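# Move the LB bottle from fridge bin to bench

## Task

Check which of the two bottles in the refrigerator's bin is marked with the letters LB. Lift that one out and set it upright on the bench, leave the other bottle upright inside the refrigerator, and close the refrigerator door. If neither bottle carries LB, take nothing out, close the door, and press the CALL key on the operator panel until it latches down. A wrong call cannot be undone.

## Robot and tools

Robot: two arms, left_arm and right_arm, each a UR-type six-joint arm with a Robotiq 2F-140 gripper. Each arm sits on its own carriage on one shared floor track. left_rail carries left_arm and is always the one toward +y; right_rail carries right_arm. These names do not match image sides. left_arm's fingers can fold: a part held near the palm may be gripped loosely or squeezed too hard, and a fingertip pressed onto a surface folds easily, so grip with the outer quarter of the pads and do not jab the tips down. right_arm's fingers are rigid.

Scene frame: fixed to the table. z = 0 is the table top, +z up, +x the direction the arms face, +y to their left. The track runs along y at x = 0 with y = 0 at its middle; the table starts at x = 0.17 m. Each arm base is at x = 0, y = its carriage position_m, z = 0.04 m. Results give each gripper's end_effector_position (m), end_effector_quat_wxyz and velocities (m/s, rad/s) in this frame; expect errors of a few cm, more at long reach. end_effector_position is the point between the closed pads. The gripper's fingers point along its own +z and open along its own y.

execute_actions(actions, cameras): runs actions in order. Each action may contain "rows", "steps", "until", and device commands for left_rail or right_rail. "rows" holds 1 to 15 rows, each used for one control step of 1/30 s. Every row is 18 numbers in [-1, 1], one list covering both arms even if one is idle: left_arm dx, dy, dz, rx, ry, rz, left gripper position, force_limit, speed, then the same nine for right_arm. dx..rz are an offset, not a pose: they are measured from that arm's Hand target as it stood when the action began, along that Hand target's own axes, and every row of the action counts from that same start (rows do not add up). 1.0 means 0.6 m for dx/dy/dz and 180 degrees for the rotation vector rx/ry/rz. Because each new action restarts from the current Hand target, sending the same offset again moves further. All zeros re-requests the current target. Orientation is clipped to 32 degrees from the measured one each step. Ramp offsets gradually (about 0.01 per row) for gentle motion.

Gripper numbers are absolute commands: position +1 = fully open (140 mm), about -0.8 = pads touch, -1 = close until blocked. force_limit -1..+1 sets squeeze (roughly 14 N to 58 N on small parts with slow close); speed -1..+1 sets closing rate (about 30 to 250 mm/s), and faster closes squeeze much harder. Both start at +1. To leave a gripper unchanged, repeat its last three numbers; 0 is a real command. To grip harder while status is 2, raise force_limit and nudge position (-1 to -0.98).

"steps": 1 to 450 control steps, default 15, at least the row count. After the last row the arms keep heading to the last row's target. "until" ends an action early on rail conditions only, e.g. {"right_rail": {"position_status": ["!=", "moving"]}} or {"all": {"status": "ended"}}; numbers need a comparison ("=", "!=", "<", "<=", ">", ">="). "cameras" lists camera names, ["all"] or []; an empty actions list returns images by default.

Rails: {"left_rail": {"position_m": x}} is an absolute place on the track (left_rail -0.8 to 1.5 m, right_rail -1.5 to 0.8 m); also speed_m_s (0.01 to 1) and acceleration_factor (0.1 to 1), or {"stop": true}. Out-of-range values reject the whole call. Drive, then wait with an until action; let the carriage arrive before aiming the arm at scene points. Carriages must stay about 0.78 m apart. An arm's target travels with its carriage.

Result lines: Hand target (the pose next offsets start from), Tool commands, Joint positions and Joint velocities (rail m, then six joints in rad), joint torques, Motor temperatures, Wrist force/torque in the end-effector axes, Wrist depth (7x7 grid of distances per wrist camera, "-" = no value). object_status: 0 moving, 1 blocked while opening, 2 blocked while closing (a grip), 3 reached target or pads met. position_measured is in counts: 3 open, 75 ≈ 100 mm, 139 ≈ 60 mm, 200 ≈ 20 mm, 230 pads touching. Rail position_status: moving, done, stopped, contact_stop, time_out, stopped_with_arm, stopped_for_other_arm, stopped_for_other_carriage; position_answer taken or not_taken (resend once still). "pose unreachable" drops that arm's target without a fault.

Other tools: zoom_image(camera, region [x0, y0, x1, y1] pixels, at most 504x504) on the latest image of cam_high, cam_low, cam_bench_left, cam_bench_mid, cam_bench_right, cam_left_wrist or cam_right_wrist (all 896x504). zero_wrist_force(arm) tares that wrist sensor. read_manual(section) gives licence text only. finished_scene(scene=1) ends the scene irreversibly; the result must hold without the robot.

Avoid: dropping or tossing items, releasing moving parts, hard hits on fixed or heavy things, anything ending up off the table (track and metal strip included), contact between the two arms or a gripper closing on the other's fingers. About 150 N on an arm or a joint over its torque limit (wrist joints 24.6 N m) halts that arm for 10 s. Hot motors (70 °C warning, 85 °C stop) come from long holds or stretched reach. Don't press the CALL key unless no bottle says LB.

Each tool is called as name(argument=value, ...) on one line, values as JSON.

## Session

execute_actions(actions=[])

Scene clock: 0.00 s.
left_arm: end_effector_position=(+0.3456, +1.1999, +0.5800) position_measured=3 object_status=3 end_effector_quat_wxyz=(+0.000, +0.000, +1.000, +0.000) | right_arm: end_effector_position=(+0.3456, -1.2623, +0.5800) position_measured=3 object_status=3 end_effector_quat_wxyz=(+0.000, +0.000, +1.000, +0.000)
Joint positions: left_arm=[1.173 -0.316 -1.725 0.971 -0.816 -1.571 -0.316] | right_arm=[-1.29 -0.316 -1.725 0.971 -0.816 -1.571 -0.316]
Joint velocities: within noise
Joint torques (N m): no reading
Motor temperatures (°C): left_arm=[30 25 25 36 39 31] | right_arm=[25 25 32 34 36 39]
Wrist force (N): no reading
Wrist torque (N m): no reading
Wrist force, peak (N): no reading
Wrist depth (mm): cam_left_wrist=[- - - - - 650 676 / 660 660 - - - - - / 705 711 - - - - 1599 / - 131 - - - 125 1650 / - 113 - - - 133 93 / - 929 - 876 769 - - / - 1950 1866 1893 1965 1996 -] | cam_right_wrist=[641 628 - - - - - / 1375 - 682 - - - 670 / 1420 695 689 677 704 - - / 1467 133 - - - 132 - / - 135 - 732 782 777 94 / - 831 808 - - - 91 / - 1705 1751 2409 1774 1739 -]
Hand target: left_arm +0.3456, +1.1999, +0.5800; +0.000, +0.000, +1.000, +0.000 | right_arm +0.3456, -1.2623, +0.5800; +0.000, +0.000, +1.000, +0.000
Tool commands: left_gripper/position=+1.0 left_gripper/force_limit=+1.0 left_gripper/speed=+1.0 right_gripper/position=+1.0 right_gripper/force_limit=+1.0 right_gripper/speed=+1.0
left_rail: position_m=1.173 position_status=done
right_rail: position_m=-1.290 position_status=done

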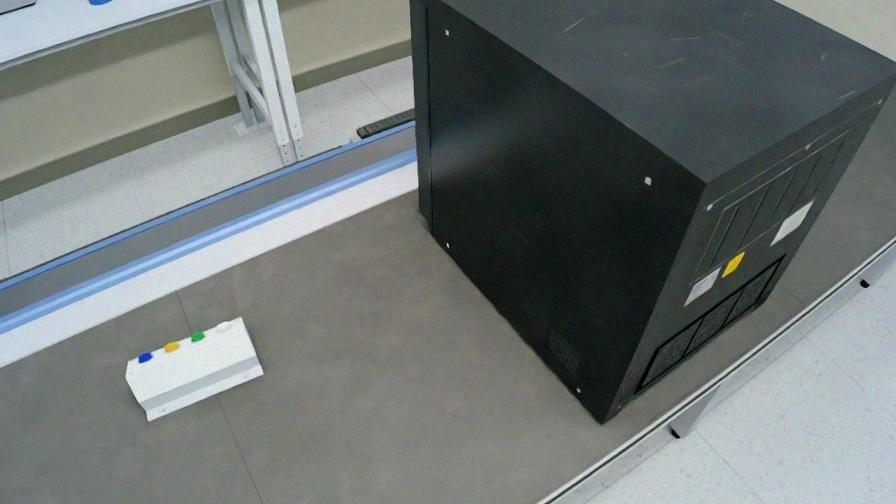

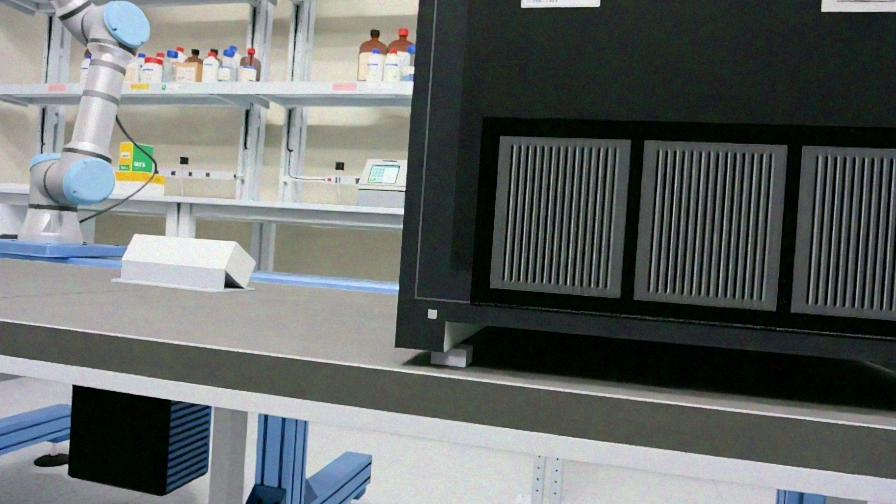

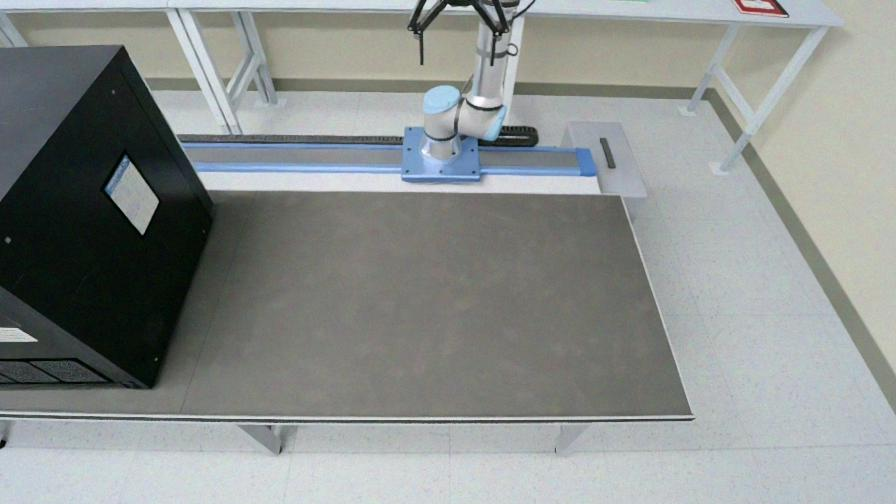

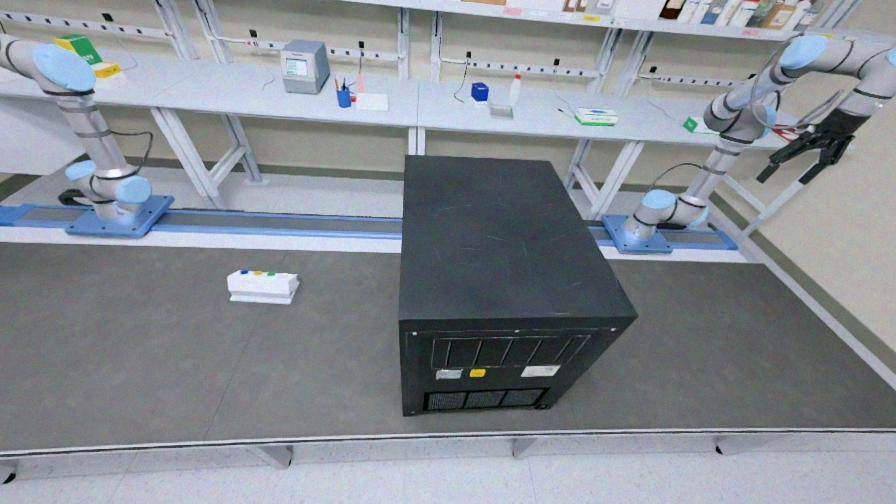

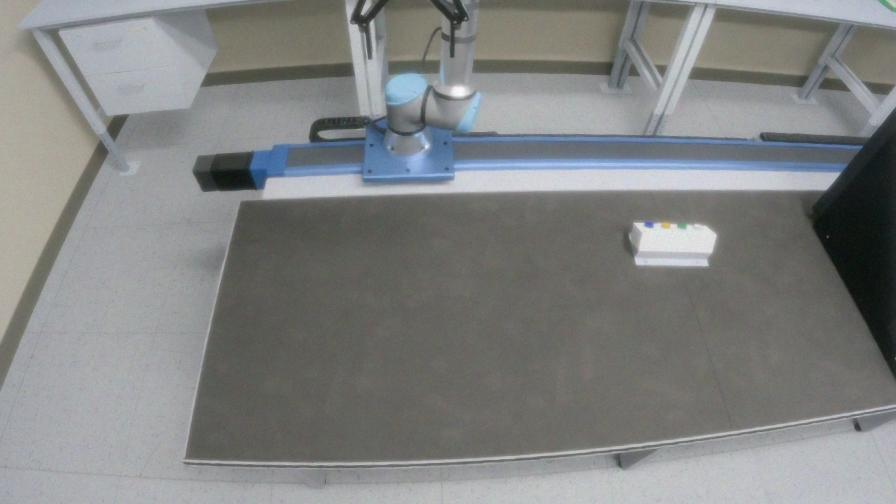

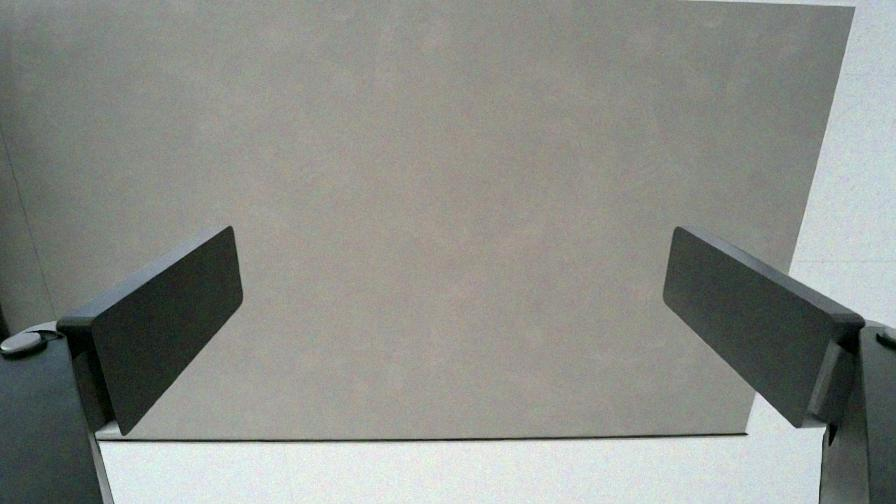

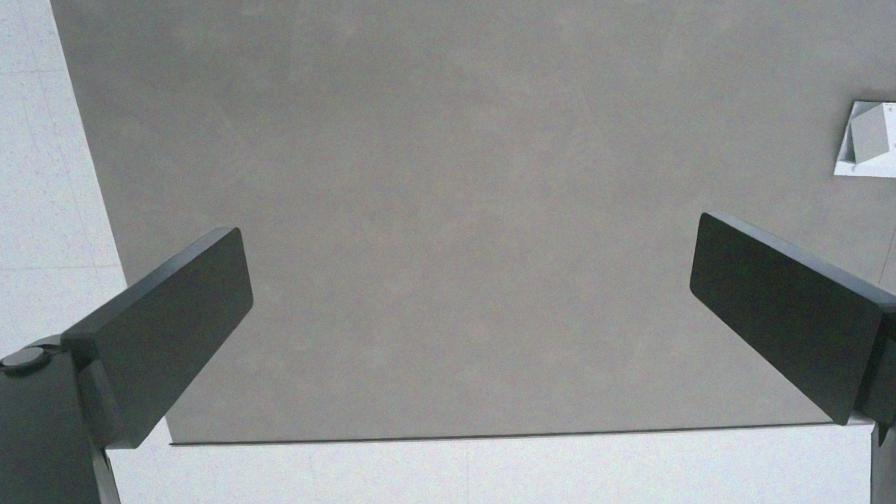

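execute_actions(actions=[{"left_rail":{"position_m":1.4},"rows":[[0,0,0,0,0,0.25,1,1,1,0,0,0,0,0,0,1,1,1]],"steps":40},{"rows":[[0,0,0,0,0,0.25,1,1,1,0,0,0,0,0,0,1,1,1]],"steps":30},{"rows":[[0,0,0,0,0,0.25,1,1,1,0,0,0,0,0,0,1,1,1]],"steps":30},{"rows":[[0,0,0,0,0,0.25,1,1,1,0,0,0,0,0,0,1,1,1]],"steps":40},{"rows":[[0.15,0,0.05,0,0.15,0,1,1,1,0,0,0,0,0,0,1,1,1]],"steps":30},{"rows":[[0.2,0,0.15,0,0.35,0,1,1,1,0,0,0,0,0,0,1,1,1]],"steps":75}], cameras=["cam_left_wrist"])

Scene clock: 61.93 s.
left_arm: end_effector_position=(+0.5834, +1.4272, +0.5243) position_measured=3 object_status=3 end_effector_quat_wxyz=(+0.000, +0.707, +0.000, +0.707) | right_arm: end_effector_position=(+0.3456, -1.2623, +0.5800) position_measured=3 object_status=3 end_effector_quat_wxyz=(+0.000, +0.000, +1.000, +0.000)
Joint positions: left_arm=[1.4 -0.409 -1.818 2.324 -3.647 -1.162 3.142] | right_arm=[-1.29 -0.316 -1.725 0.971 -0.816 -1.571 -0.316]
Joint torques (N m): left_arm=[8.61 -4.73 -15.93 -4.45 -2.19 1.49] | right_arm=[-2.93 -11.21 -18.75 -2.78 -0.2 0.13]
Wrist force (N): left_arm=[-2.1 1.7 -1.6] | right_arm=[0.3 -0.2 0.0]
Wrist torque (N m): left_arm=[0.57 0.60 -0.24] | right_arm=[-0.05 -0.06 0.00]
Wrist force, peak (N): left_arm=[-3.2 0.2 -15.4] | right_arm=[0.2 -0.8 -0.1]
Wrist depth (mm): cam_left_wrist=[- 2893 4023 - 4439 - - / 2164 - - - 4153 - 4439 / - 3527 4517 - 4221 2994 3961 / 2093 131 6279 4087 4291 136 3961 / - 121 2798 3140 2739 133 93 / - 2164 2145 2500 2164 - - / - 1800 1716 1800 1740 1800 -] | cam_right_wrist=[1205 624 631 - 636 633 630 / 1251 - 652 - 679 668 679 / 1420 736 700 742 708 714 687 / 1443 732 723 - 723 132 742 / - 115 - - - - 94 / - - 796 842 872 - 91 / - 1739 1739 1836 1836 1762 -]
Hand target: left_arm +0.5834, +1.4272, +0.5243; +0.000, +0.707, +0.000, +0.707 | right_arm +0.3456, -1.2623, +0.5800; +0.000, +0.000, +1.000, +0.000
Off the commanded pose: left_arm 0.000 m, 0 deg | right_arm 0.000 m, 0 deg.
left_rail: position_m=1.400 position_status=done
right_rail: position_m=-1.290 position_status=done
Images, in order (width x height): cam_left_wrist 896x504.

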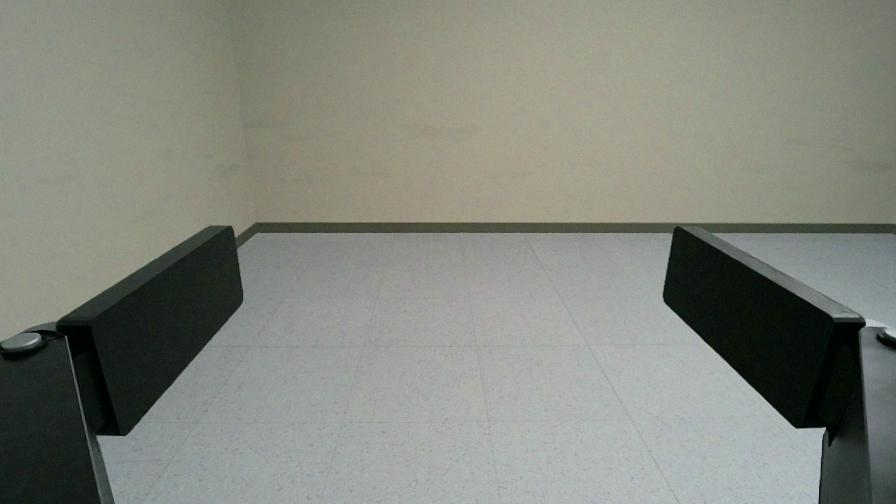

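execute_actions(actions=[{"rows":[[0,0.2,-0.08,-0.04,0,0,1,1,1,0,0,0,0,0,0,1,1,1],[0,0.8,-0.33,-0.17,0,0,1,1,1,0,0,0,0,0,0,1,1,1]],"steps":60},{"rows":[[0,0.28,-0.3,-0.07,0,0,1,1,1,0,0,0,0,0,0,1,1,1],[0,0.55,-0.604,-0.15,0,0,1,1,1,0,0,0,0,0,0,1,1,1]],"steps":75}], cameras=["cam_left_wrist"])

Scene clock: 74.00 s.
left_arm: end_effector_position=(-0.0945, +0.8477, +0.5243) position_measured=3 object_status=3 end_effector_quat_wxyz=(+0.341, +0.620, -0.341, +0.620) | right_arm: end_effector_position=(+0.3456, -1.2623, +0.5800) position_measured=3 object_status=3 end_effector_quat_wxyz=(+0.000, +0.000, +1.000, +0.000)
Joint positions: left_arm=[1.4 -2.653 -1.5 2.04 -3.682 0.077 3.141] | right_arm=[-1.29 -0.316 -1.725 0.971 -0.816 -1.571 -0.316]
Joint torques (N m): left_arm=[-10.45 -15.14 -25.9 -2.11 2.26 1.63] | right_arm=[-4.18 -10.92 -19.11 -2.72 -0.29 0.35]
Wrist force (N): left_arm=[-2.1 1.5 -1.6] | right_arm=[0.4 -0.3 0.2]
Wrist torque (N m): left_arm=[0.52 0.58 -0.24] | right_arm=[-0.07 -0.09 0.00]
Wrist force, peak (N): left_arm=[-2.4 -11.5 4.0] | right_arm=[0.7 -0.3 0.0]
Wrist depth (mm): cam_left_wrist=[- - - 5048 4087 1996 - / - - - - 4681 2060 - / - - - - - 2011 - / - 131 792 1134 - 143 - / - 112 833 - 1134 133 91 / - - - - - 968 - / - - - 773 - - -] | cam_right_wrist=[639 628 637 645 619 - - / 1354 - 652 - 670 - 675 / 1340 - 693 677 687 - - / 1459 136 736 - - 132 - / - 125 777 - - - 94 / - 106 732 836 842 - 92 / - 1739 1762 1786 1774 1751 -]
Hand target: left_arm -0.0945, +0.8477, +0.5243; +0.341, +0.620, -0.341, +0.620 | right_arm +0.3456, -1.2623, +0.5800; +0.000, +0.000, +1.000, +0.000
Off the commanded pose: left_arm 0.000 m, 0 deg | right_arm 0.000 m, 0 deg.
left_rail: position_m=1.400 position_status=done
right_rail: position_m=-1.290 position_status=done
Images, in order (width x height): cam_left_wrist 896x504.

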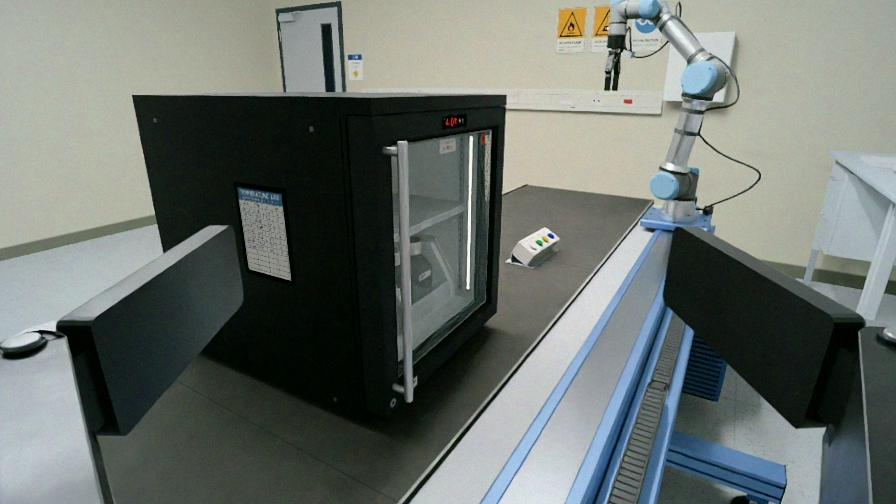

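zoom_image(camera="cam_left_wrist", region=[340, 80, 580, 420])

Scaled by 1.482.

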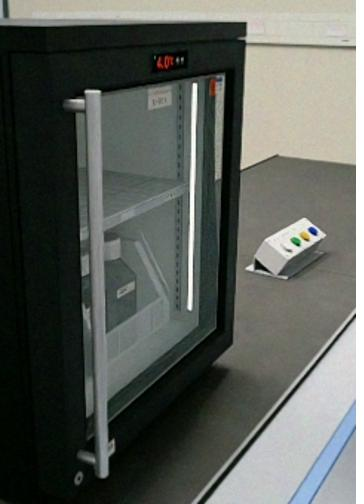

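execute_actions(actions=[{"left_rail":{"position_m":1.0,"speed_m_s":0.5},"steps":90,"until":{"left_rail":{"position_status":["!=","moving"]}}},{"rows":[[-0.1,-0.04,0.01,0.08,0,0,1,1,1,0,0,0,0,0,0,1,1,1],[-0.373,-0.153,0.053,0.32,0,0,1,1,1,0,0,0,0,0,0,1,1,1]],"steps":60}], cameras=["cam_left_wrist"])

Scene clock: 107.47 s.
left_arm: end_effector_position=(+0.0000, +0.4700, +0.3005) position_measured=3 object_status=3 end_effector_quat_wxyz=(+0.000, +0.707, +0.000, +0.707) | right_arm: end_effector_position=(+0.3456, -1.2623, +0.5800) position_measured=3 object_status=3 end_effector_quat_wxyz=(+0.000, +0.000, +1.000, +0.000)
Joint positions: left_arm=[1 -2.32 -0.707 1.494 -3.929 0.749 3.142] | right_arm=[-1.29 -0.316 -1.725 0.971 -0.816 -1.571 -0.316]
Joint torques (N m): left_arm=[9.2 -40.27 -21.37 3.47 2.32 1.46] | right_arm=[-4.55 -10.46 -19.42 -2.77 -0.11 0.69]
Wrist force (N): left_arm=[-2.2 1.5 -1.9] | right_arm=[0.1 -0.1 -0.1]
Wrist torque (N m): left_arm=[0.52 0.60 -0.25] | right_arm=[-0.03 -0.02 0.01]
Wrist force, peak (N): left_arm=[16.7 3.3 -3.7] | right_arm=[0.2 -0.5 0.6]
Wrist depth (mm): cam_left_wrist=[- - - 370 - - - / - - - 405 465 476 496 / - - - 419 521 554 492 / - 131 3731 433 - 133 554 / - 112 762 451 544 133 92 / - 572 575 549 498 477 - / - - 438 473 - - -] | cam_right_wrist=[- - - - 641 634 - / 1397 687 660 675 - - 667 / 1397 - 693 - - - - / 1451 136 718 - - 132 - / - 124 - 775 759 - 94 / - 823 - - - - 92 / - 1811 1739 1762 1786 1762 -]
Hand target: left_arm +0.0000, +0.4700, +0.3005; +0.000, +0.707, +0.000, +0.707 | right_arm +0.3456, -1.2623, +0.5800; +0.000, +0.000, +1.000, +0.000
Off the commanded pose: left_arm 0.000 m, 0 deg | right_arm 0.000 m, 0 deg.
left_rail: position_m=1.000 speed_m_s=0.50 position_status=done
right_rail: position_m=-1.290 position_status=done
Images, in order (width x height): cam_left_wrist 896x504.

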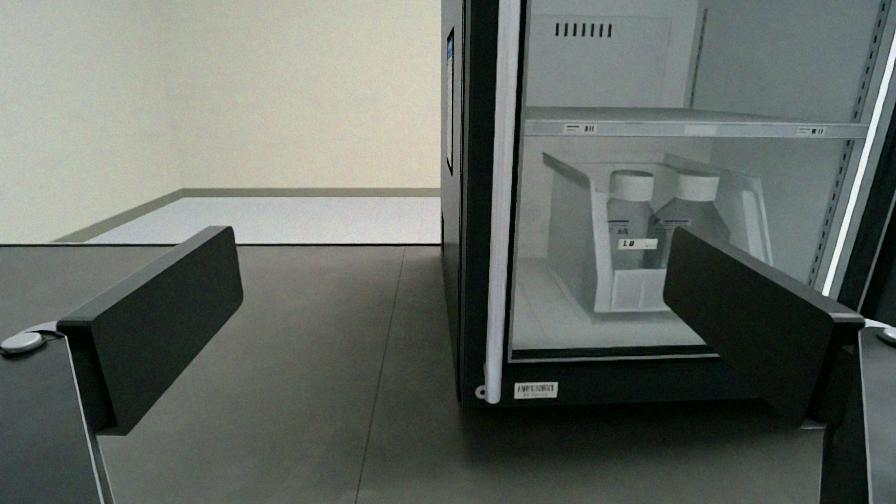

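zoom_image(camera="cam_left_wrist", region=[530, 140, 790, 330])

zoom_image(camera="cam_left_wrist", region=[600, 210, 700, 270])

Scaled by 1.938.

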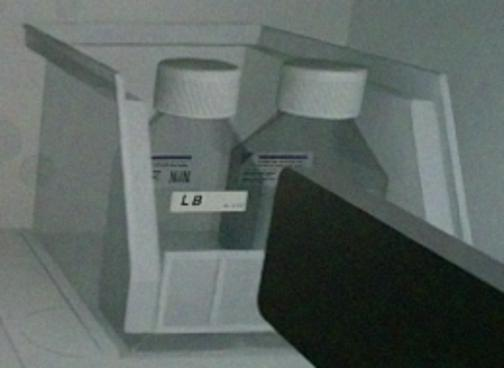

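Scaled by 5.040.

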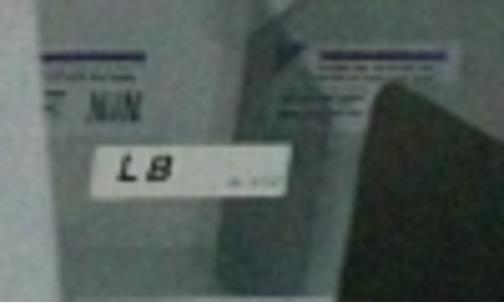

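execute_actions(actions=[{"rows":[[0,0.065,0.05,0,0,0,1,1,1,0,0,0,0,0,0,1,1,1],[0,0.065,0.1,0,0,0,1,1,1,0,0,0,0,0,0,1,1,1],[0,0.065,0.167,0,0,0,1,1,1,0,0,0,0,0,0,1,1,1]],"steps":30}], cameras=["cam_left_wrist"])

Scene clock: 122.07 s.
left_arm: end_effector_position=(+0.1002, +0.4310, +0.3005) position_measured=3 object_status=3 end_effector_quat_wxyz=(+0.000, +0.707, +0.000, +0.707) | right_arm: end_effector_position=(+0.3456, -1.2623, +0.5800) position_measured=3 object_status=3 end_effector_quat_wxyz=(+0.000, +0.000, +1.000, +0.000)
Joint positions: left_arm=[1 -2.147 -0.72 1.523 -3.944 0.576 3.142] | right_arm=[-1.29 -0.316 -1.725 0.971 -0.816 -1.571 -0.316]
Joint torques (N m): left_arm=[9.06 -40.74 -22.35 3.24 -2.27 -1.2] | right_arm=[-5.57 -10.11 -20.27 -2.64 -0.24 0.71]
Wrist force (N): left_arm=[-2.3 1.6 -1.8] | right_arm=[0.6 -0.3 0.3]
Wrist torque (N m): left_arm=[0.54 0.62 -0.21] | right_arm=[-0.06 -0.12 0.01]
Wrist force, peak (N): left_arm=[-5.2 -1.6 -11.2] | right_arm=[0.2 -0.8 -0.2]
Wrist depth (mm): cam_left_wrist=[- - - 276 - - 483 / - 3433 4439 286 439 466 479 / - 4858 - 302 - - - / - 131 4087 293 - 124 488 / - 112 764 345 552 133 91 / - - - 363 443 417 - / - - - 376 384 405 -] | cam_right_wrist=[1269 618 636 631 630 - 637 / 1307 - 700 682 641 657 667 / 1420 710 - 682 700 - - / 1475 148 750 763 727 132 - / - 124 - 777 826 - 94 / - - 821 816 867 - - / - 1716 1728 1774 1739 1811 -]
Hand target: left_arm +0.1002, +0.4310, +0.3005; +0.000, +0.707, +0.000, +0.707 | right_arm +0.3456, -1.2623, +0.5800; +0.000, +0.000, +1.000, +0.000
Off the commanded pose: left_arm 0.000 m, 0 deg | right_arm 0.000 m, 0 deg.
left_rail: position_m=1.000 speed_m_s=0.50 position_status=done
right_rail: position_m=-1.290 position_status=done
Images, in order (width x height): cam_left_wrist 896x504.

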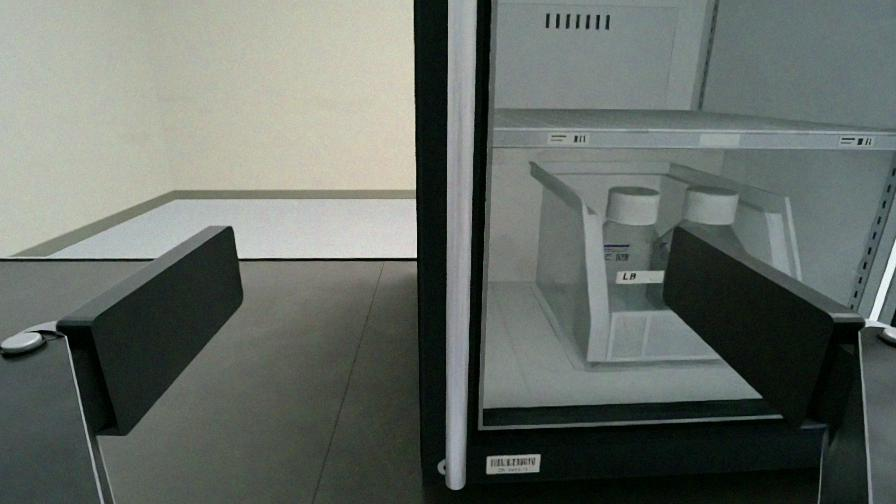

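execute_actions(actions=[{"rows":[[0,0,0.05,0,0,0,1,1,1,0,0,0,0,0,0,1,1,1],[0,0,0.1,0,0,0,1,1,1,0,0,0,0,0,0,1,1,1],[0,0,0.17,0,0,0,1,1,1,0,0,0,0,0,0,1,1,1]],"steps":30}], cameras=["cam_left_wrist"])

Scene clock: 134.00 s.
left_arm: end_effector_position=(+0.2022, +0.4310, +0.3005) position_measured=3 object_status=3 end_effector_quat_wxyz=(+0.000, +0.707, +0.000, +0.707) | right_arm: end_effector_position=(+0.3456, -1.2623, +0.5800) position_measured=3 object_status=3 end_effector_quat_wxyz=(+0.000, +0.000, +1.000, +0.000)
Joint positions: left_arm=[1 -1.992 -0.765 1.621 -3.997 0.421 3.142] | right_arm=[-1.29 -0.316 -1.725 0.971 -0.816 -1.571 -0.316]
Joint torques (N m): left_arm=[7 -38.51 -20.71 3.11 -2.09 -1.28] | right_arm=[-6.73 -10.24 -21.1 -2.78 -0.29 1.01]
Wrist force (N): left_arm=[-2.0 1.6 -2.0] | right_arm=[0.4 -0.2 -0.1]
Wrist torque (N m): left_arm=[0.54 0.56 -0.20] | right_arm=[-0.06 -0.09 0.01]
Wrist force, peak (N): left_arm=[-1.9 2.7 -8.9] | right_arm=[0.5 -0.6 -0.3]
Wrist depth (mm): cam_left_wrist=[- 3678 4768 180 - - 494 / - 4291 4087 189 303 436 472 / - - - 201 268 273 279 / - 132 3301 212 388 133 381 / - 112 731 220 505 133 93 / - 590 566 204 448 320 - / - 432 468 254 352 356 -] | cam_right_wrist=[- - - 636 - 634 647 / 1263 - - - - 693 667 / 1404 - 679 - - 684 - / 1475 132 - 740 734 132 - / - 124 791 - - - 94 / - - - - 847 793 91 / - 1824 1751 1799 1751 1751 -]
Hand target: left_arm +0.2022, +0.4310, +0.3005; +0.000, +0.707, +0.000, +0.707 | right_arm +0.3456, -1.2623, +0.5800; +0.000, +0.000, +1.000, +0.000
Off the commanded pose: left_arm 0.000 m, 0 deg | right_arm 0.000 m, 0 deg.
left_rail: position_m=1.000 speed_m_s=0.50 position_status=done
right_rail: position_m=-1.290 position_status=done
Images, in order (width x height): cam_left_wrist 896x504.

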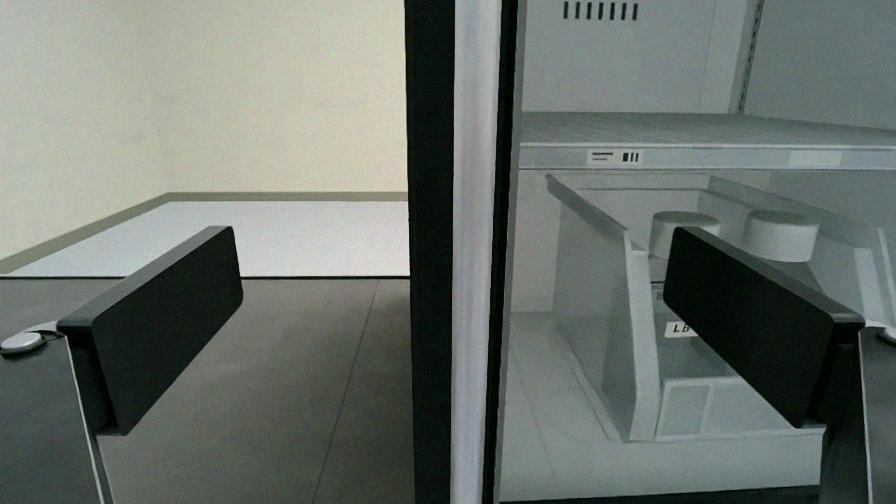

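execute_actions(actions=[{"rows":[[0,0.007,0.007,0,0,0,1,1,1,0,0,0,0,0,0,1,1,1],[0,0.014,0.014,0,0,0,1,1,1,0,0,0,0,0,0,1,1,1]],"steps":20},{"rows":[[0,0,0,0,0,0,-0.4,-1,-1,0,0,0,0,0,0,1,1,1]],"steps":110}], cameras=["cam_left_wrist"])

Scene clock: 149.63 s.
left_arm: end_effector_position=(+0.2106, +0.4226, +0.3005) position_measured=179 object_status=0 end_effector_quat_wxyz=(+0.000, +0.707, +0.000, +0.707) | right_arm: end_effector_position=(+0.3456, -1.2623, +0.5800) position_measured=3 object_status=3 end_effector_quat_wxyz=(+0.000, +0.000, +1.000, +0.000)
Joint positions: left_arm=[1 -1.973 -0.754 1.597 -3.984 0.402 3.142] | right_arm=[-1.29 -0.316 -1.725 0.971 -0.816 -1.571 -0.316]
Joint torques (N m): left_arm=[8 -38.98 -21.34 2.71 -1.84 -1.26] | right_arm=[-7.92 -9.88 -20.75 -2.56 -0.41 0.9]
Wrist force (N): left_arm=[-2.3 1.7 -2.1] | right_arm=[0.0 -0.1 0.1]
Wrist torque (N m): left_arm=[0.56 0.56 -0.19] | right_arm=[-0.03 0.01 0.00]
Wrist force, peak (N): left_arm=[-2.0 0.6 -3.1] | right_arm=[0.6 -0.4 0.2]
Wrist depth (mm): cam_left_wrist=[- - - 176 - - 461 / - - - 181 419 456 473 / - - - 190 261 266 270 / 3678 3178 3678 167 337 355 335 / - - 94 217 110 - 340 / - - - 193 - 74 328 / - - - 204 - - -] | cam_right_wrist=[639 - - - 631 - - / 1389 655 667 - - - 663 / 1375 697 - - - 695 - / 1475 133 736 772 752 132 - / - 125 - 808 779 - 94 / - 107 - 853 - 844 92 / - 1739 1739 1751 1774 1762 -]
Hand target: left_arm +0.2106, +0.4226, +0.3005; +0.000, +0.707, +0.000, +0.707 | right_arm +0.3456, -1.2623, +0.5800; +0.000, +0.000, +1.000, +0.000
Off the commanded pose: left_arm 0.000 m, 0 deg | right_arm 0.000 m, 0 deg.
left_rail: position_m=1.000 speed_m_s=0.50 position_status=done
right_rail: position_m=-1.290 position_status=done
Images, in order (width x height): cam_left_wrist 896x504.

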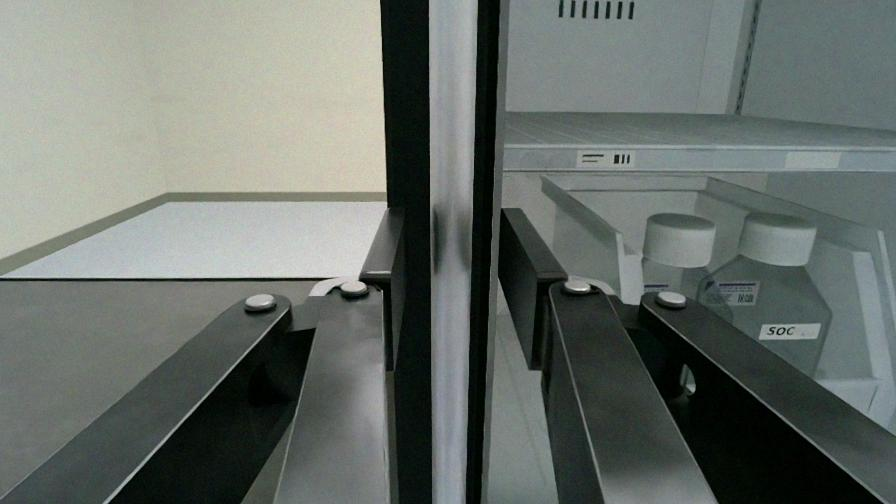

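execute_actions(actions=[{"rows":[[0,0,0,0,0,0,-1,0,-1,0,0,0,0,0,0,1,1,1]],"steps":90}])

Scene clock: 157.33 s.
left_arm: end_effector_position=(+0.2106, +0.4226, +0.3005) position_measured=211 object_status=2 end_effector_quat_wxyz=(+0.000, +0.707, +0.000, +0.707) | right_arm: end_effector_position=(+0.3456, -1.2623, +0.5800) position_measured=3 object_status=3 end_effector_quat_wxyz=(+0.000, +0.000, +1.000, +0.000)
Joint positions: left_arm=[1 -1.973 -0.754 1.597 -3.984 0.402 3.142] | right_arm=[-1.29 -0.316 -1.725 0.971 -0.816 -1.571 -0.316]
Joint torques (N m): left_arm=[-7.79 -39.88 -21.41 2.81 -10.97 -0.47] | right_arm=[-7.64 -10.5 -21.26 -2.64 -0.28 0.91]
Wrist force (N): left_arm=[1.0 -25.2 -17.9] | right_arm=[0.2 -0.4 -0.2]
Wrist torque (N m): left_arm=[1.02 0.57 -0.30] | right_arm=[-0.08 -0.04 0.00]
Wrist force, peak (N): left_arm=[1.2 -25.3 -18.2] | right_arm=[0.5 -0.5 0.3]
Wrist depth (mm): cam_left_wrist=[- - - 175 - - - / - - - 183 432 456 335 / - 5254 - 190 262 267 415 / 3102 3259 3576 148 382 348 347 / - - 93 110 97 - 361 / - - - - - - 323 / - - - - - - -] | cam_right_wrist=[- - 606 624 - - 637 / 1313 - - - - 680 670 / 1397 644 - 772 - - - / 1467 135 - - - 132 - / - 147 786 - - - 94 / - 818 850 - - - - / - 1728 1799 1799 1799 1762 -]
Hand target: left_arm +0.2106, +0.4226, +0.3005; +0.000, +0.707, +0.000, +0.707 | right_arm +0.3456, -1.2623, +0.5800; +0.000, +0.000, +1.000, +0.000
Off the commanded pose: left_arm 0.000 m, 0 deg | right_arm 0.000 m, 0 deg.
left_rail: position_m=1.000 speed_m_s=0.50 position_status=done
right_rail: position_m=-1.290 position_status=done

execute_actions(actions=[{"rows":[[0,-0.003,-0.002,0,0,0,-1,0,-1,0,0,0,0,0,0,1,1,1],[0,-0.003,-0.005,0,0,0,-1,0,-1,0,0,0,0,0,0,1,1,1],[0,-0.003,-0.008,0,0,0,-1,0,-1,0,0,0,0,0,0,1,1,1],[0,-0.003,-0.011,0,0,0,-1,0,-1,0,0,0,0,0,0,1,1,1],[0,-0.003,-0.014,0,0,0,-1,0,-1,0,0,0,0,0,0,1,1,1],[0,-0.003,-0.018,0,0,0,-1,0,-1,0,0,0,0,0,0,1,1,1],[0,-0.003,-0.023,0,0,0,-1,0,-1,0,0,0,0,0,0,1,1,1],[0,-0.003,-0.03,0,0,0,-1,0,-1,0,0,0,0,0,0,1,1,1],[0,-0.003,-0.04,0,0,0,-1,0,-1,0,0,0,0,0,0,1,1,1],[0,-0.003,-0.05,0,0,0,-1,0,-1,0,0,0,0,0,0,1,1,1]],"steps":30}], cameras=["cam_left_wrist"])

Scene clock: 175.87 s.
left_arm: end_effector_position=(+0.1806, +0.4203, +0.3005) position_measured=211 object_status=2 end_effector_quat_wxyz=(+0.005, +0.707, -0.005, +0.707) | right_arm: end_effector_position=(+0.3456, -1.2623, +0.5800) position_measured=3 object_status=3 end_effector_quat_wxyz=(+0.000, +0.000, +1.000, +0.000)
Joint positions: left_arm=[1 -2.022 -0.748 1.582 -3.976 0.438 3.142] | right_arm=[-1.29 -0.316 -1.725 0.971 -0.816 -1.571 -0.316]
Joint torques (N m): left_arm=[-8.35 -45.2 -16.4 -0.01 14.59 1.53] | right_arm=[-8.84 -10 -21.48 -2.74 -0.23 0.91]
Wrist force (N): left_arm=[-8.1 46.5 9.9] | right_arm=[0.2 -0.2 -0.1]
Wrist torque (N m): left_arm=[0.07 0.54 -0.35] | right_arm=[-0.05 -0.05 0.01]
Wrist force, peak (N): left_arm=[-9.0 48.7 9.9] | right_arm=[0.7 -0.2 0.2]
Wrist depth (mm): cam_left_wrist=[- 4087 - 174 - - - / - - - 184 423 432 436 / - - - 186 454 511 - / 3029 - 3843 134 365 436 407 / - - 94 110 97 434 412 / - - - - - 74 400 / - - - - - - -] | cam_right_wrist=[- - 590 - 637 - - / 1347 - 661 714 680 - - / 1404 - - - - 719 - / 1451 134 714 - - 132 729 / - 124 - - 757 782 94 / - - - - 909 839 91 / - 1824 1799 1762 1786 1774 -]
Hand target: left_arm +0.1806, +0.4244, +0.3005; +0.000, +0.707, +0.000, +0.707 | right_arm +0.3456, -1.2623, +0.5800; +0.000, +0.000, +1.000, +0.000
Off the commanded pose: left_arm 0.004 m, 1 deg | right_arm 0.000 m, 0 deg.
left_rail: position_m=1.000 speed_m_s=0.50 position_status=done
right_rail: position_m=-1.290 position_status=done
Images, in order (width x height): cam_left_wrist 896x504.

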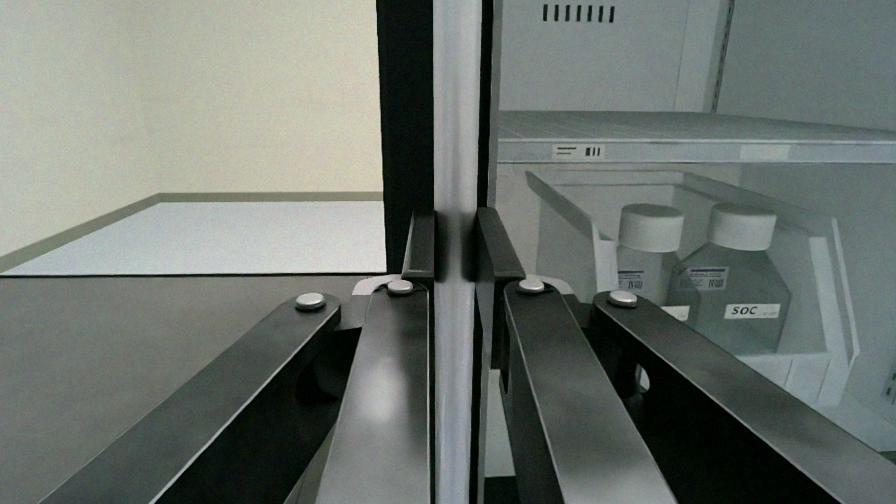

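execute_actions(actions=[{"rows":[[0,0.009,0,0,0,0,-1,0,-1,0,0,0,0,0,0,1,1,1],[0,0.009,-0.004,0.002,0,0,-1,0,-1,0,0,0,0,0,0,1,1,1],[0,0.01,-0.01,0.003,0,0,-1,0,-1,0,0,0,0,0,0,1,1,1],[0,0.01,-0.018,0.005,0,0,-1,0,-1,0,0,0,0,0,0,1,1,1],[0,0.011,-0.028,0.008,0,0,-1,0,-1,0,0,0,0,0,0,1,1,1],[0,0.012,-0.04,0.012,0,0,-1,0,-1,0,0,0,0,0,0,1,1,1],[0,0.014,-0.052,0.016,0,0,-1,0,-1,0,0,0,0,0,0,1,1,1],[0,0.015,-0.064,0.019,0,0,-1,0,-1,0,0,0,0,0,0,1,1,1],[0,0.017,-0.076,0.022,0,0,-1,0,-1,0,0,0,0,0,0,1,1,1],[0,0.019,-0.087,0.025,0,0,-1,0,-1,0,0,0,0,0,0,1,1,1],[0,0.02,-0.097,0.028,0,0,-1,0,-1,0,0,0,0,0,0,1,1,1],[0,0.021,-0.105,0.03,0,0,-1,0,-1,0,0,0,0,0,0,1,1,1],[0,0.0225,-0.11,0.032,0,0,-1,0,-1,0,0,0,0,0,0,1,1,1],[0,0.0225,-0.113,0.033,0,0,-1,0,-1,0,0,0,0,0,0,1,1,1]],"steps":25}])

Scene clock: 188.77 s.
left_arm: end_effector_position=(+0.1137, +0.3976, +0.3005) position_measured=211 object_status=2 end_effector_quat_wxyz=(-0.022, +0.707, +0.022, +0.707) | right_arm: end_effector_position=(+0.3456, -1.2623, +0.5800) position_measured=3 object_status=3 end_effector_quat_wxyz=(+0.000, +0.000, +1.000, +0.000)
Joint positions: left_arm=[1 -2.083 -0.64 1.351 -3.852 0.574 3.142] | right_arm=[-1.29 -0.316 -1.725 0.971 -0.816 -1.571 -0.316]
Joint torques (N m): left_arm=[-14.7 -48.03 -20.67 1.32 14.83 0.99] | right_arm=[-9.57 -9.21 -21.64 -2.52 -0.24 0.89]
Wrist force (N): left_arm=[-5.0 41.8 12.6] | right_arm=[0.2 -0.3 0.0]
Wrist torque (N m): left_arm=[0.20 0.53 -0.39] | right_arm=[-0.08 -0.04 0.01]
Wrist force, peak (N): left_arm=[-7.3 48.9 11.5] | right_arm=[0.5 -0.7 0.0]
Wrist depth (mm): cam_left_wrist=[- 4681 - 170 - - 525 / - - - 178 423 441 497 / - - - 188 619 420 438 / 3301 3433 975 148 - 458 436 / - - 95 110 97 483 433 / - - - - - - 438 / - - - - - - -] | cam_right_wrist=[1313 618 616 604 636 - - / 1307 663 667 - - - 700 / 725 693 710 755 704 - - / 1435 136 744 742 719 132 - / - 124 - - 813 - 94 / - - - - 823 818 91 / - 1824 1762 1774 1799 1799 -]
Hand target: left_arm +0.1128, +0.4109, +0.3005; -0.037, +0.706, +0.037, +0.706 | right_arm +0.3456, -1.2623, +0.5800; +0.000, +0.000, +1.000, +0.000
Off the commanded pose: left_arm 0.013 m, 2 deg | right_arm 0.000 m, 0 deg.
left_rail: position_m=1.000 speed_m_s=0.50 position_status=done
right_rail: position_m=-1.290 position_status=done

execute_actions(actions=[], cameras=["cam_left_wrist","cam_bench_mid","cam_high"])

Scene clock: 194.87 s.
left_arm: end_effector_position=(+0.1137, +0.3976, +0.3005) position_measured=211 object_status=2 end_effector_quat_wxyz=(-0.022, +0.707, +0.022, +0.707) | right_arm: end_effector_position=(+0.3456, -1.2623, +0.5800) position_measured=3 object_status=3 end_effector_quat_wxyz=(+0.000, +0.000, +1.000, +0.000)
Joint positions: left_arm=[1 -2.083 -0.64 1.35 -3.852 0.574 3.142] | right_arm=[-1.29 -0.316 -1.725 0.971 -0.816 -1.571 -0.316]
Joint velocities: within noise
Joint torques (N m): left_arm=[-14.62 -47.69 -18.78 1.5 14.26 1.72] | right_arm=[-8.53 -9.45 -21.82 -2.6 -0.34 0.99]
Motor temperatures (°C): left_arm=[30 25 25 36 39 31] | right_arm=[25 25 31 34 35 38]
Wrist force (N): left_arm=[-5.2 40.4 12.1] | right_arm=[0.0 -0.3 0.2]
Wrist torque (N m): left_arm=[0.13 0.55 -0.43] | right_arm=[-0.08 0.00 0.01]
Wrist force, peak (N): left_arm=[-4.9 41.3 12.6] | right_arm=[0.4 -0.7 0.1]
Wrist depth (mm): cam_left_wrist=[- - - 170 - - - / - - - 178 419 447 433 / 3178 - - 191 341 349 519 / 2893 2893 3786 134 427 427 - / - - 94 110 97 393 455 / - - - - - 74 437 / - - - - - - -] | cam_right_wrist=[1263 - - 657 634 641 - / 1320 - - 668 - - 677 / 1389 - 712 - 672 - 723 / 1475 133 729 763 - 132 740 / - 124 - 738 - - 94 / - - - - 878 - 91 / - 1762 1774 1751 1799 1762 -]
Hand target: left_arm +0.1128, +0.4109, +0.3005; -0.037, +0.706, +0.037, +0.706 | right_arm +0.3456, -1.2623, +0.5800; +0.000, +0.000, +1.000, +0.000
Tool commands: left_gripper/position=-1.0 left_gripper/force_limit=+0.0 left_gripper/speed=-1.0 right_gripper/position=+1.0 right_gripper/force_limit=+1.0 right_gripper/speed=+1.0
Off the commanded pose: left_arm 0.013 m, 2 deg | right_arm 0.000 m, 0 deg.
left_rail: position_m=1.000 speed_m_s=0.50 position_status=done
right_rail: position_m=-1.290 position_status=done
Images, in order (width x height): cam_high 896x504, cam_bench_mid 896x504, cam_left_wrist 896x504.

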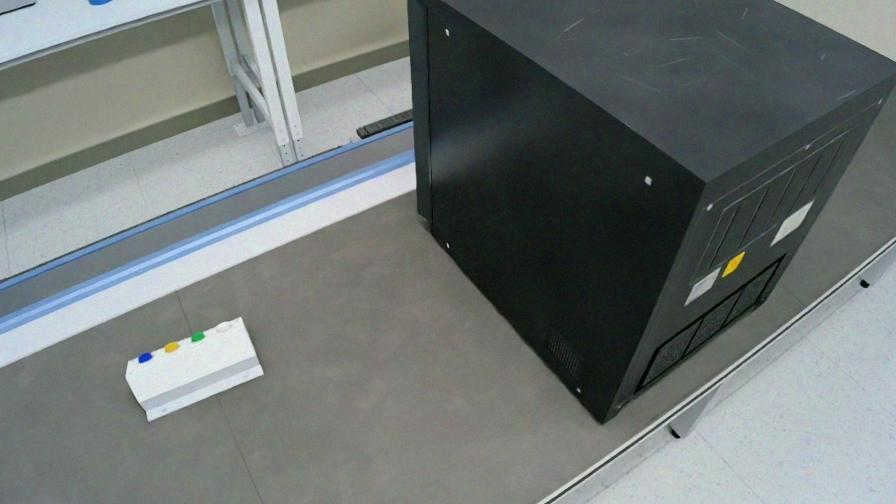

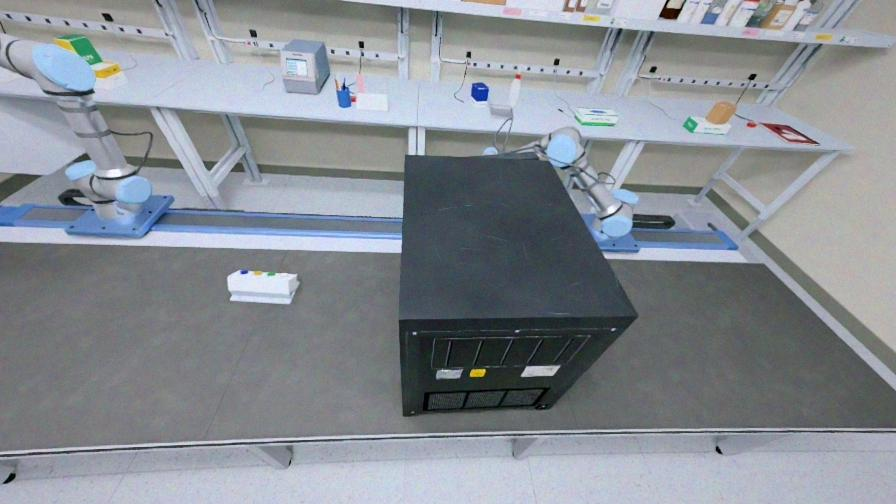

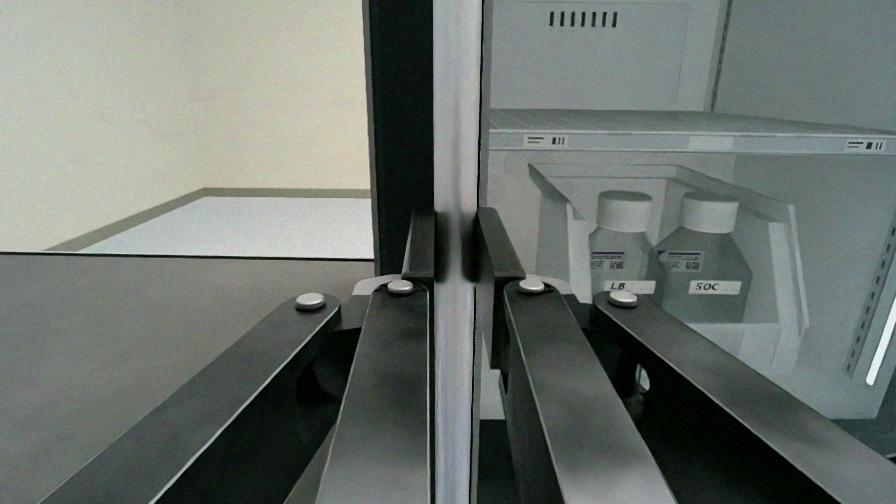

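execute_actions(actions=[{"rows":[[0,0.008,0,0,0,0,-1,0,-1,0,0,0,0,0,0,1,1,1],[0,0.016,-0.003,0,0,0,-1,0,-1,0,0,0,0,0,0,1,1,1],[0,0.024,-0.006,0.001,0,0,-1,0,-1,0,0,0,0,0,0,1,1,1],[0,0.028,-0.014,0.003,0,0,-1,0,-1,0,0,0,0,0,0,1,1,1],[0,0.032,-0.024,0.005,0,0,-1,0,-1,0,0,0,0,0,0,1,1,1],[0,0.036,-0.034,0.007,0,0,-1,0,-1,0,0,0,0,0,0,1,1,1],[0,0.041,-0.044,0.009,0,0,-1,0,-1,0,0,0,0,0,0,1,1,1],[0,0.045,-0.054,0.011,0,0,-1,0,-1,0,0,0,0,0,0,1,1,1],[0,0.05,-0.064,0.013,0,0,-1,0,-1,0,0,0,0,0,0,1,1,1],[0,0.055,-0.074,0.015,0,0,-1,0,-1,0,0,0,0,0,0,1,1,1],[0,0.059,-0.084,0.017,0,0,-1,0,-1,0,0,0,0,0,0,1,1,1],[0,0.063,-0.093,0.019,0,0,-1,0,-1,0,0,0,0,0,0,1,1,1],[0,0.066,-0.101,0.021,0,0,-1,0,-1,0,0,0,0,0,0,1,1,1],[0,0.068,-0.106,0.022,0,0,-1,0,-1,0,0,0,0,0,0,1,1,1]],"steps":25},{"rows":[[0,0.004,-0.008,0.002,0,0,-1,0,-1,0,0,0,0,0,0,1,1,1],[0,0.01,-0.02,0.004,0,0,-1,0,-1,0,0,0,0,0,0,1,1,1],[0,0.017,-0.033,0.007,0,0,-1,0,-1,0,0,0,0,0,0,1,1,1],[0,0.024,-0.046,0.01,0,0,-1,0,-1,0,0,0,0,0,0,1,1,1],[0,0.031,-0.059,0.013,0,0,-1,0,-1,0,0,0,0,0,0,1,1,1],[0,0.038,-0.072,0.016,0,0,-1,0,-1,0,0,0,0,0,0,1,1,1],[0,0.046,-0.086,0.019,0,0,-1,0,-1,0,0,0,0,0,0,1,1,1],[0,0.053,-0.1,0.022,0,0,-1,0,-1,0,0,0,0,0,0,1,1,1],[0,0.062,-0.113,0.025,0,0,-1,0,-1,0,0,0,0,0,0,1,1,1],[0,0.072,-0.126,0.028,0,0,-1,0,-1,0,0,0,0,0,0,1,1,1],[0,0.082,-0.139,0.031,0,0,-1,0,-1,0,0,0,0,0,0,1,1,1],[0,0.091,-0.151,0.034,0,0,-1,0,-1,0,0,0,0,0,0,1,1,1],[0,0.099,-0.161,0.036,0,0,-1,0,-1,0,0,0,0,0,0,1,1,1],[0,0.105,-0.169,0.038,0,0,-1,0,-1,0,0,0,0,0,0,1,1,1],[0,0.108,-0.172,0.039,0,0,-1,0,-1,0,0,0,0,0,0,1,1,1]],"steps":30}], cameras=["cam_left_wrist"])

Scene clock: 218.30 s.
left_arm: end_effector_position=(-0.0362, +0.2840, +0.3005) position_measured=211 object_status=2 end_effector_quat_wxyz=(-0.060, +0.678, +0.052, +0.731) | right_arm: end_effector_position=(+0.3456, -1.2623, +0.5800) position_measured=3 object_status=3 end_effector_quat_wxyz=(+0.000, +0.000, +1.000, +0.000)
Joint positions: left_arm=[1 -2.151 0.013 0.035 -3.079 0.743 3.065] | right_arm=[-1.29 -0.316 -1.725 0.971 -0.816 -1.571 -0.316]
Joint torques (N m): left_arm=[14.16 -66.82 -30.66 8.8 -14.09 -0.94] | right_arm=[-9.77 -9.2 -23.41 -2.52 -0.32 0.8]
Wrist force (N): left_arm=[-18.2 -42.9 -34.9] | right_arm=[0.1 -0.2 0.3]
Wrist torque (N m): left_arm=[1.01 0.54 -0.55] | right_arm=[-0.06 -0.02 0.00]
Wrist force, peak (N): left_arm=[-13.5 -45.3 -36.2] | right_arm=[0.1 -0.8 0.2]
Wrist depth (mm): cam_left_wrist=[- 4291 159 160 725 - - / - - 166 170 839 602 436 / - - 174 176 570 492 - / 2893 1139 179 134 - 581 431 / - - 94 156 97 449 - / - - - - - - - / - - - - - - -] | cam_right_wrist=[1340 - 639 648 - - - / 1300 667 682 - - - 714 / 1397 - 689 - 697 - - / 1484 136 723 670 - 132 - / - 125 - - - - 94 / - 106 823 - - - 92 / - 1786 1762 - - 1786 -]
Hand target: left_arm -0.0367, +0.2822, +0.3005; -0.104, +0.699, +0.104, +0.699 | right_arm +0.3456, -1.2623, +0.5800; +0.000, +0.000, +1.000, +0.000
Off the commanded pose: left_arm 0.002 m, 9 deg | right_arm 0.000 m, 0 deg.
left_rail: position_m=1.000 speed_m_s=0.50 position_status=done
right_rail: position_m=-1.290 position_status=done
elbow stopped short (left arm): the move would have taken joint 4 (elbow) straighter than the controller allows.
Images, in order (width x height): cam_left_wrist 896x504.

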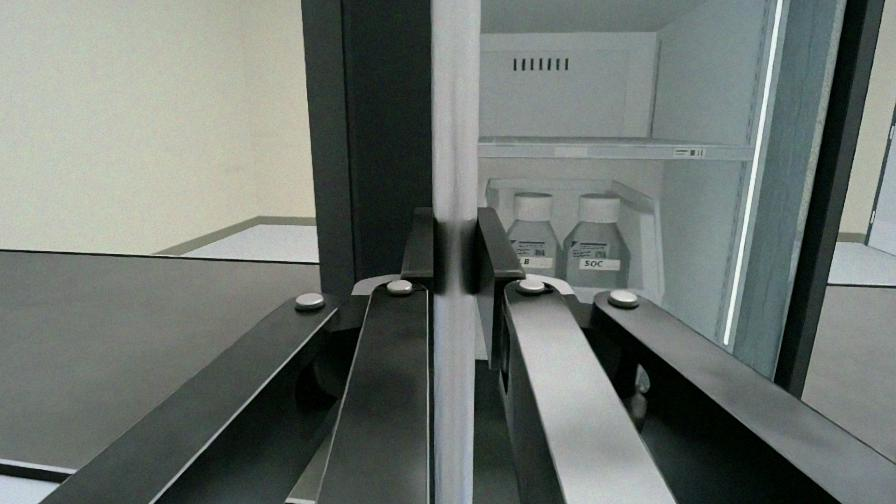

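execute_actions(actions=[{"rows":[[0,0,0,-0.03,0,0,0.1,0,-0.9,0,0,0,0,0,0,1,1,1]],"steps":60},{"rows":[[0,0,-0.03,0,0,0,0.1,0,-0.9,0,0,0,0,0,0,1,1,1],[0,0.03,-0.08,0,0,0,0.1,0,-0.9,0,0,0,0,0,0,1,1,1],[0,0,-0.15,0,0,0,0.1,0,-0.9,0,0,0,0,0,0,1,1,1]],"steps":30}], cameras=["cam_left_wrist"])

Scene clock: 227.30 s.
left_arm: end_effector_position=(-0.1242, +0.2653, +0.3006) position_measured=117 object_status=3 end_effector_quat_wxyz=(+0.004, +0.661, -0.012, +0.750) | right_arm: end_effector_position=(+0.3456, -1.2623, +0.5800) position_measured=3 object_status=3 end_effector_quat_wxyz=(+0.000, +0.000, +1.000, +0.000)
Joint positions: left_arm=[1 -2.266 0.03 0.035 -3.007 0.681 3] | right_arm=[-1.29 -0.316 -1.725 0.971 -0.816 -1.571 -0.316]
Joint torques (N m): left_arm=[-10.21 -59.99 -30.74 2.87 2.08 -1.14] | right_arm=[-9.49 -9.45 -23.49 -2.47 -0.26 1]
Wrist force (N): left_arm=[-7.1 3.0 -2.3] | right_arm=[0.2 -0.4 0.2]
Wrist torque (N m): left_arm=[0.87 1.57 -0.15] | right_arm=[-0.10 -0.04 0.00]
Wrist force, peak (N): left_arm=[-16.0 -45.0 -36.0] | right_arm=[0.3 -0.6 0.6]
Wrist depth (mm): cam_left_wrist=[- 4291 519 539 511 - 4153 / 3259 4951 511 - 625 - - / - 4951 600 882 613 - - / - - - - 146 5597 - / - - 658 674 129 93 88 / - - - 589 - - - / - - - 501 - - -] | cam_right_wrist=[- 642 - 628 - 633 - / 1287 660 661 - - 644 673 / 1420 698 - - - - - / 1484 136 - - - 132 - / - 124 - - 796 793 94 / - 108 729 836 - 834 - / - 1716 1739 1862 1811 1739 -]
Hand target: left_arm -0.1249, +0.2642, +0.3005; -0.071, +0.704, +0.071, +0.704 | right_arm +0.3456, -1.2623, +0.5800; +0.000, +0.000, +1.000, +0.000
Off the commanded pose: left_arm 0.001 m, 15 deg | right_arm 0.000 m, 0 deg.
left_rail: position_m=1.000 speed_m_s=0.50 position_status=done
right_rail: position_m=-1.290 position_status=done
elbow stopped short (left arm): the move would have taken joint 4 (elbow) straighter than the controller allows.
Images, in order (width x height): cam_left_wrist 896x504.

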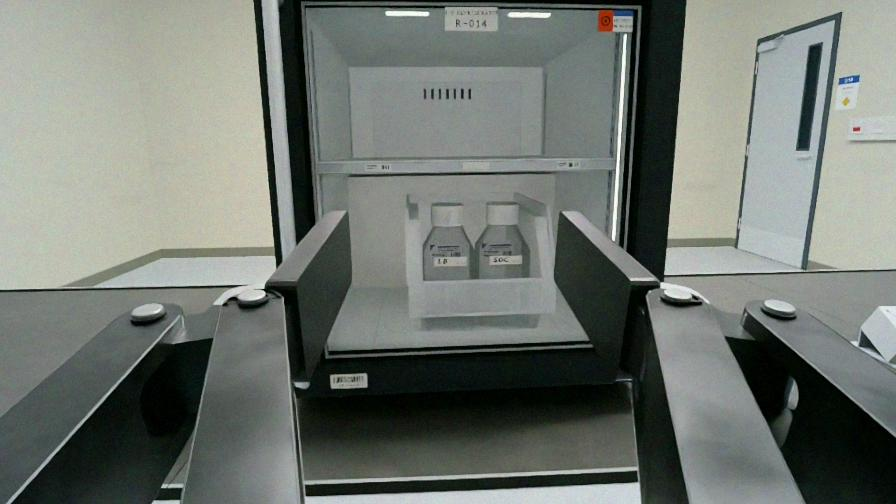

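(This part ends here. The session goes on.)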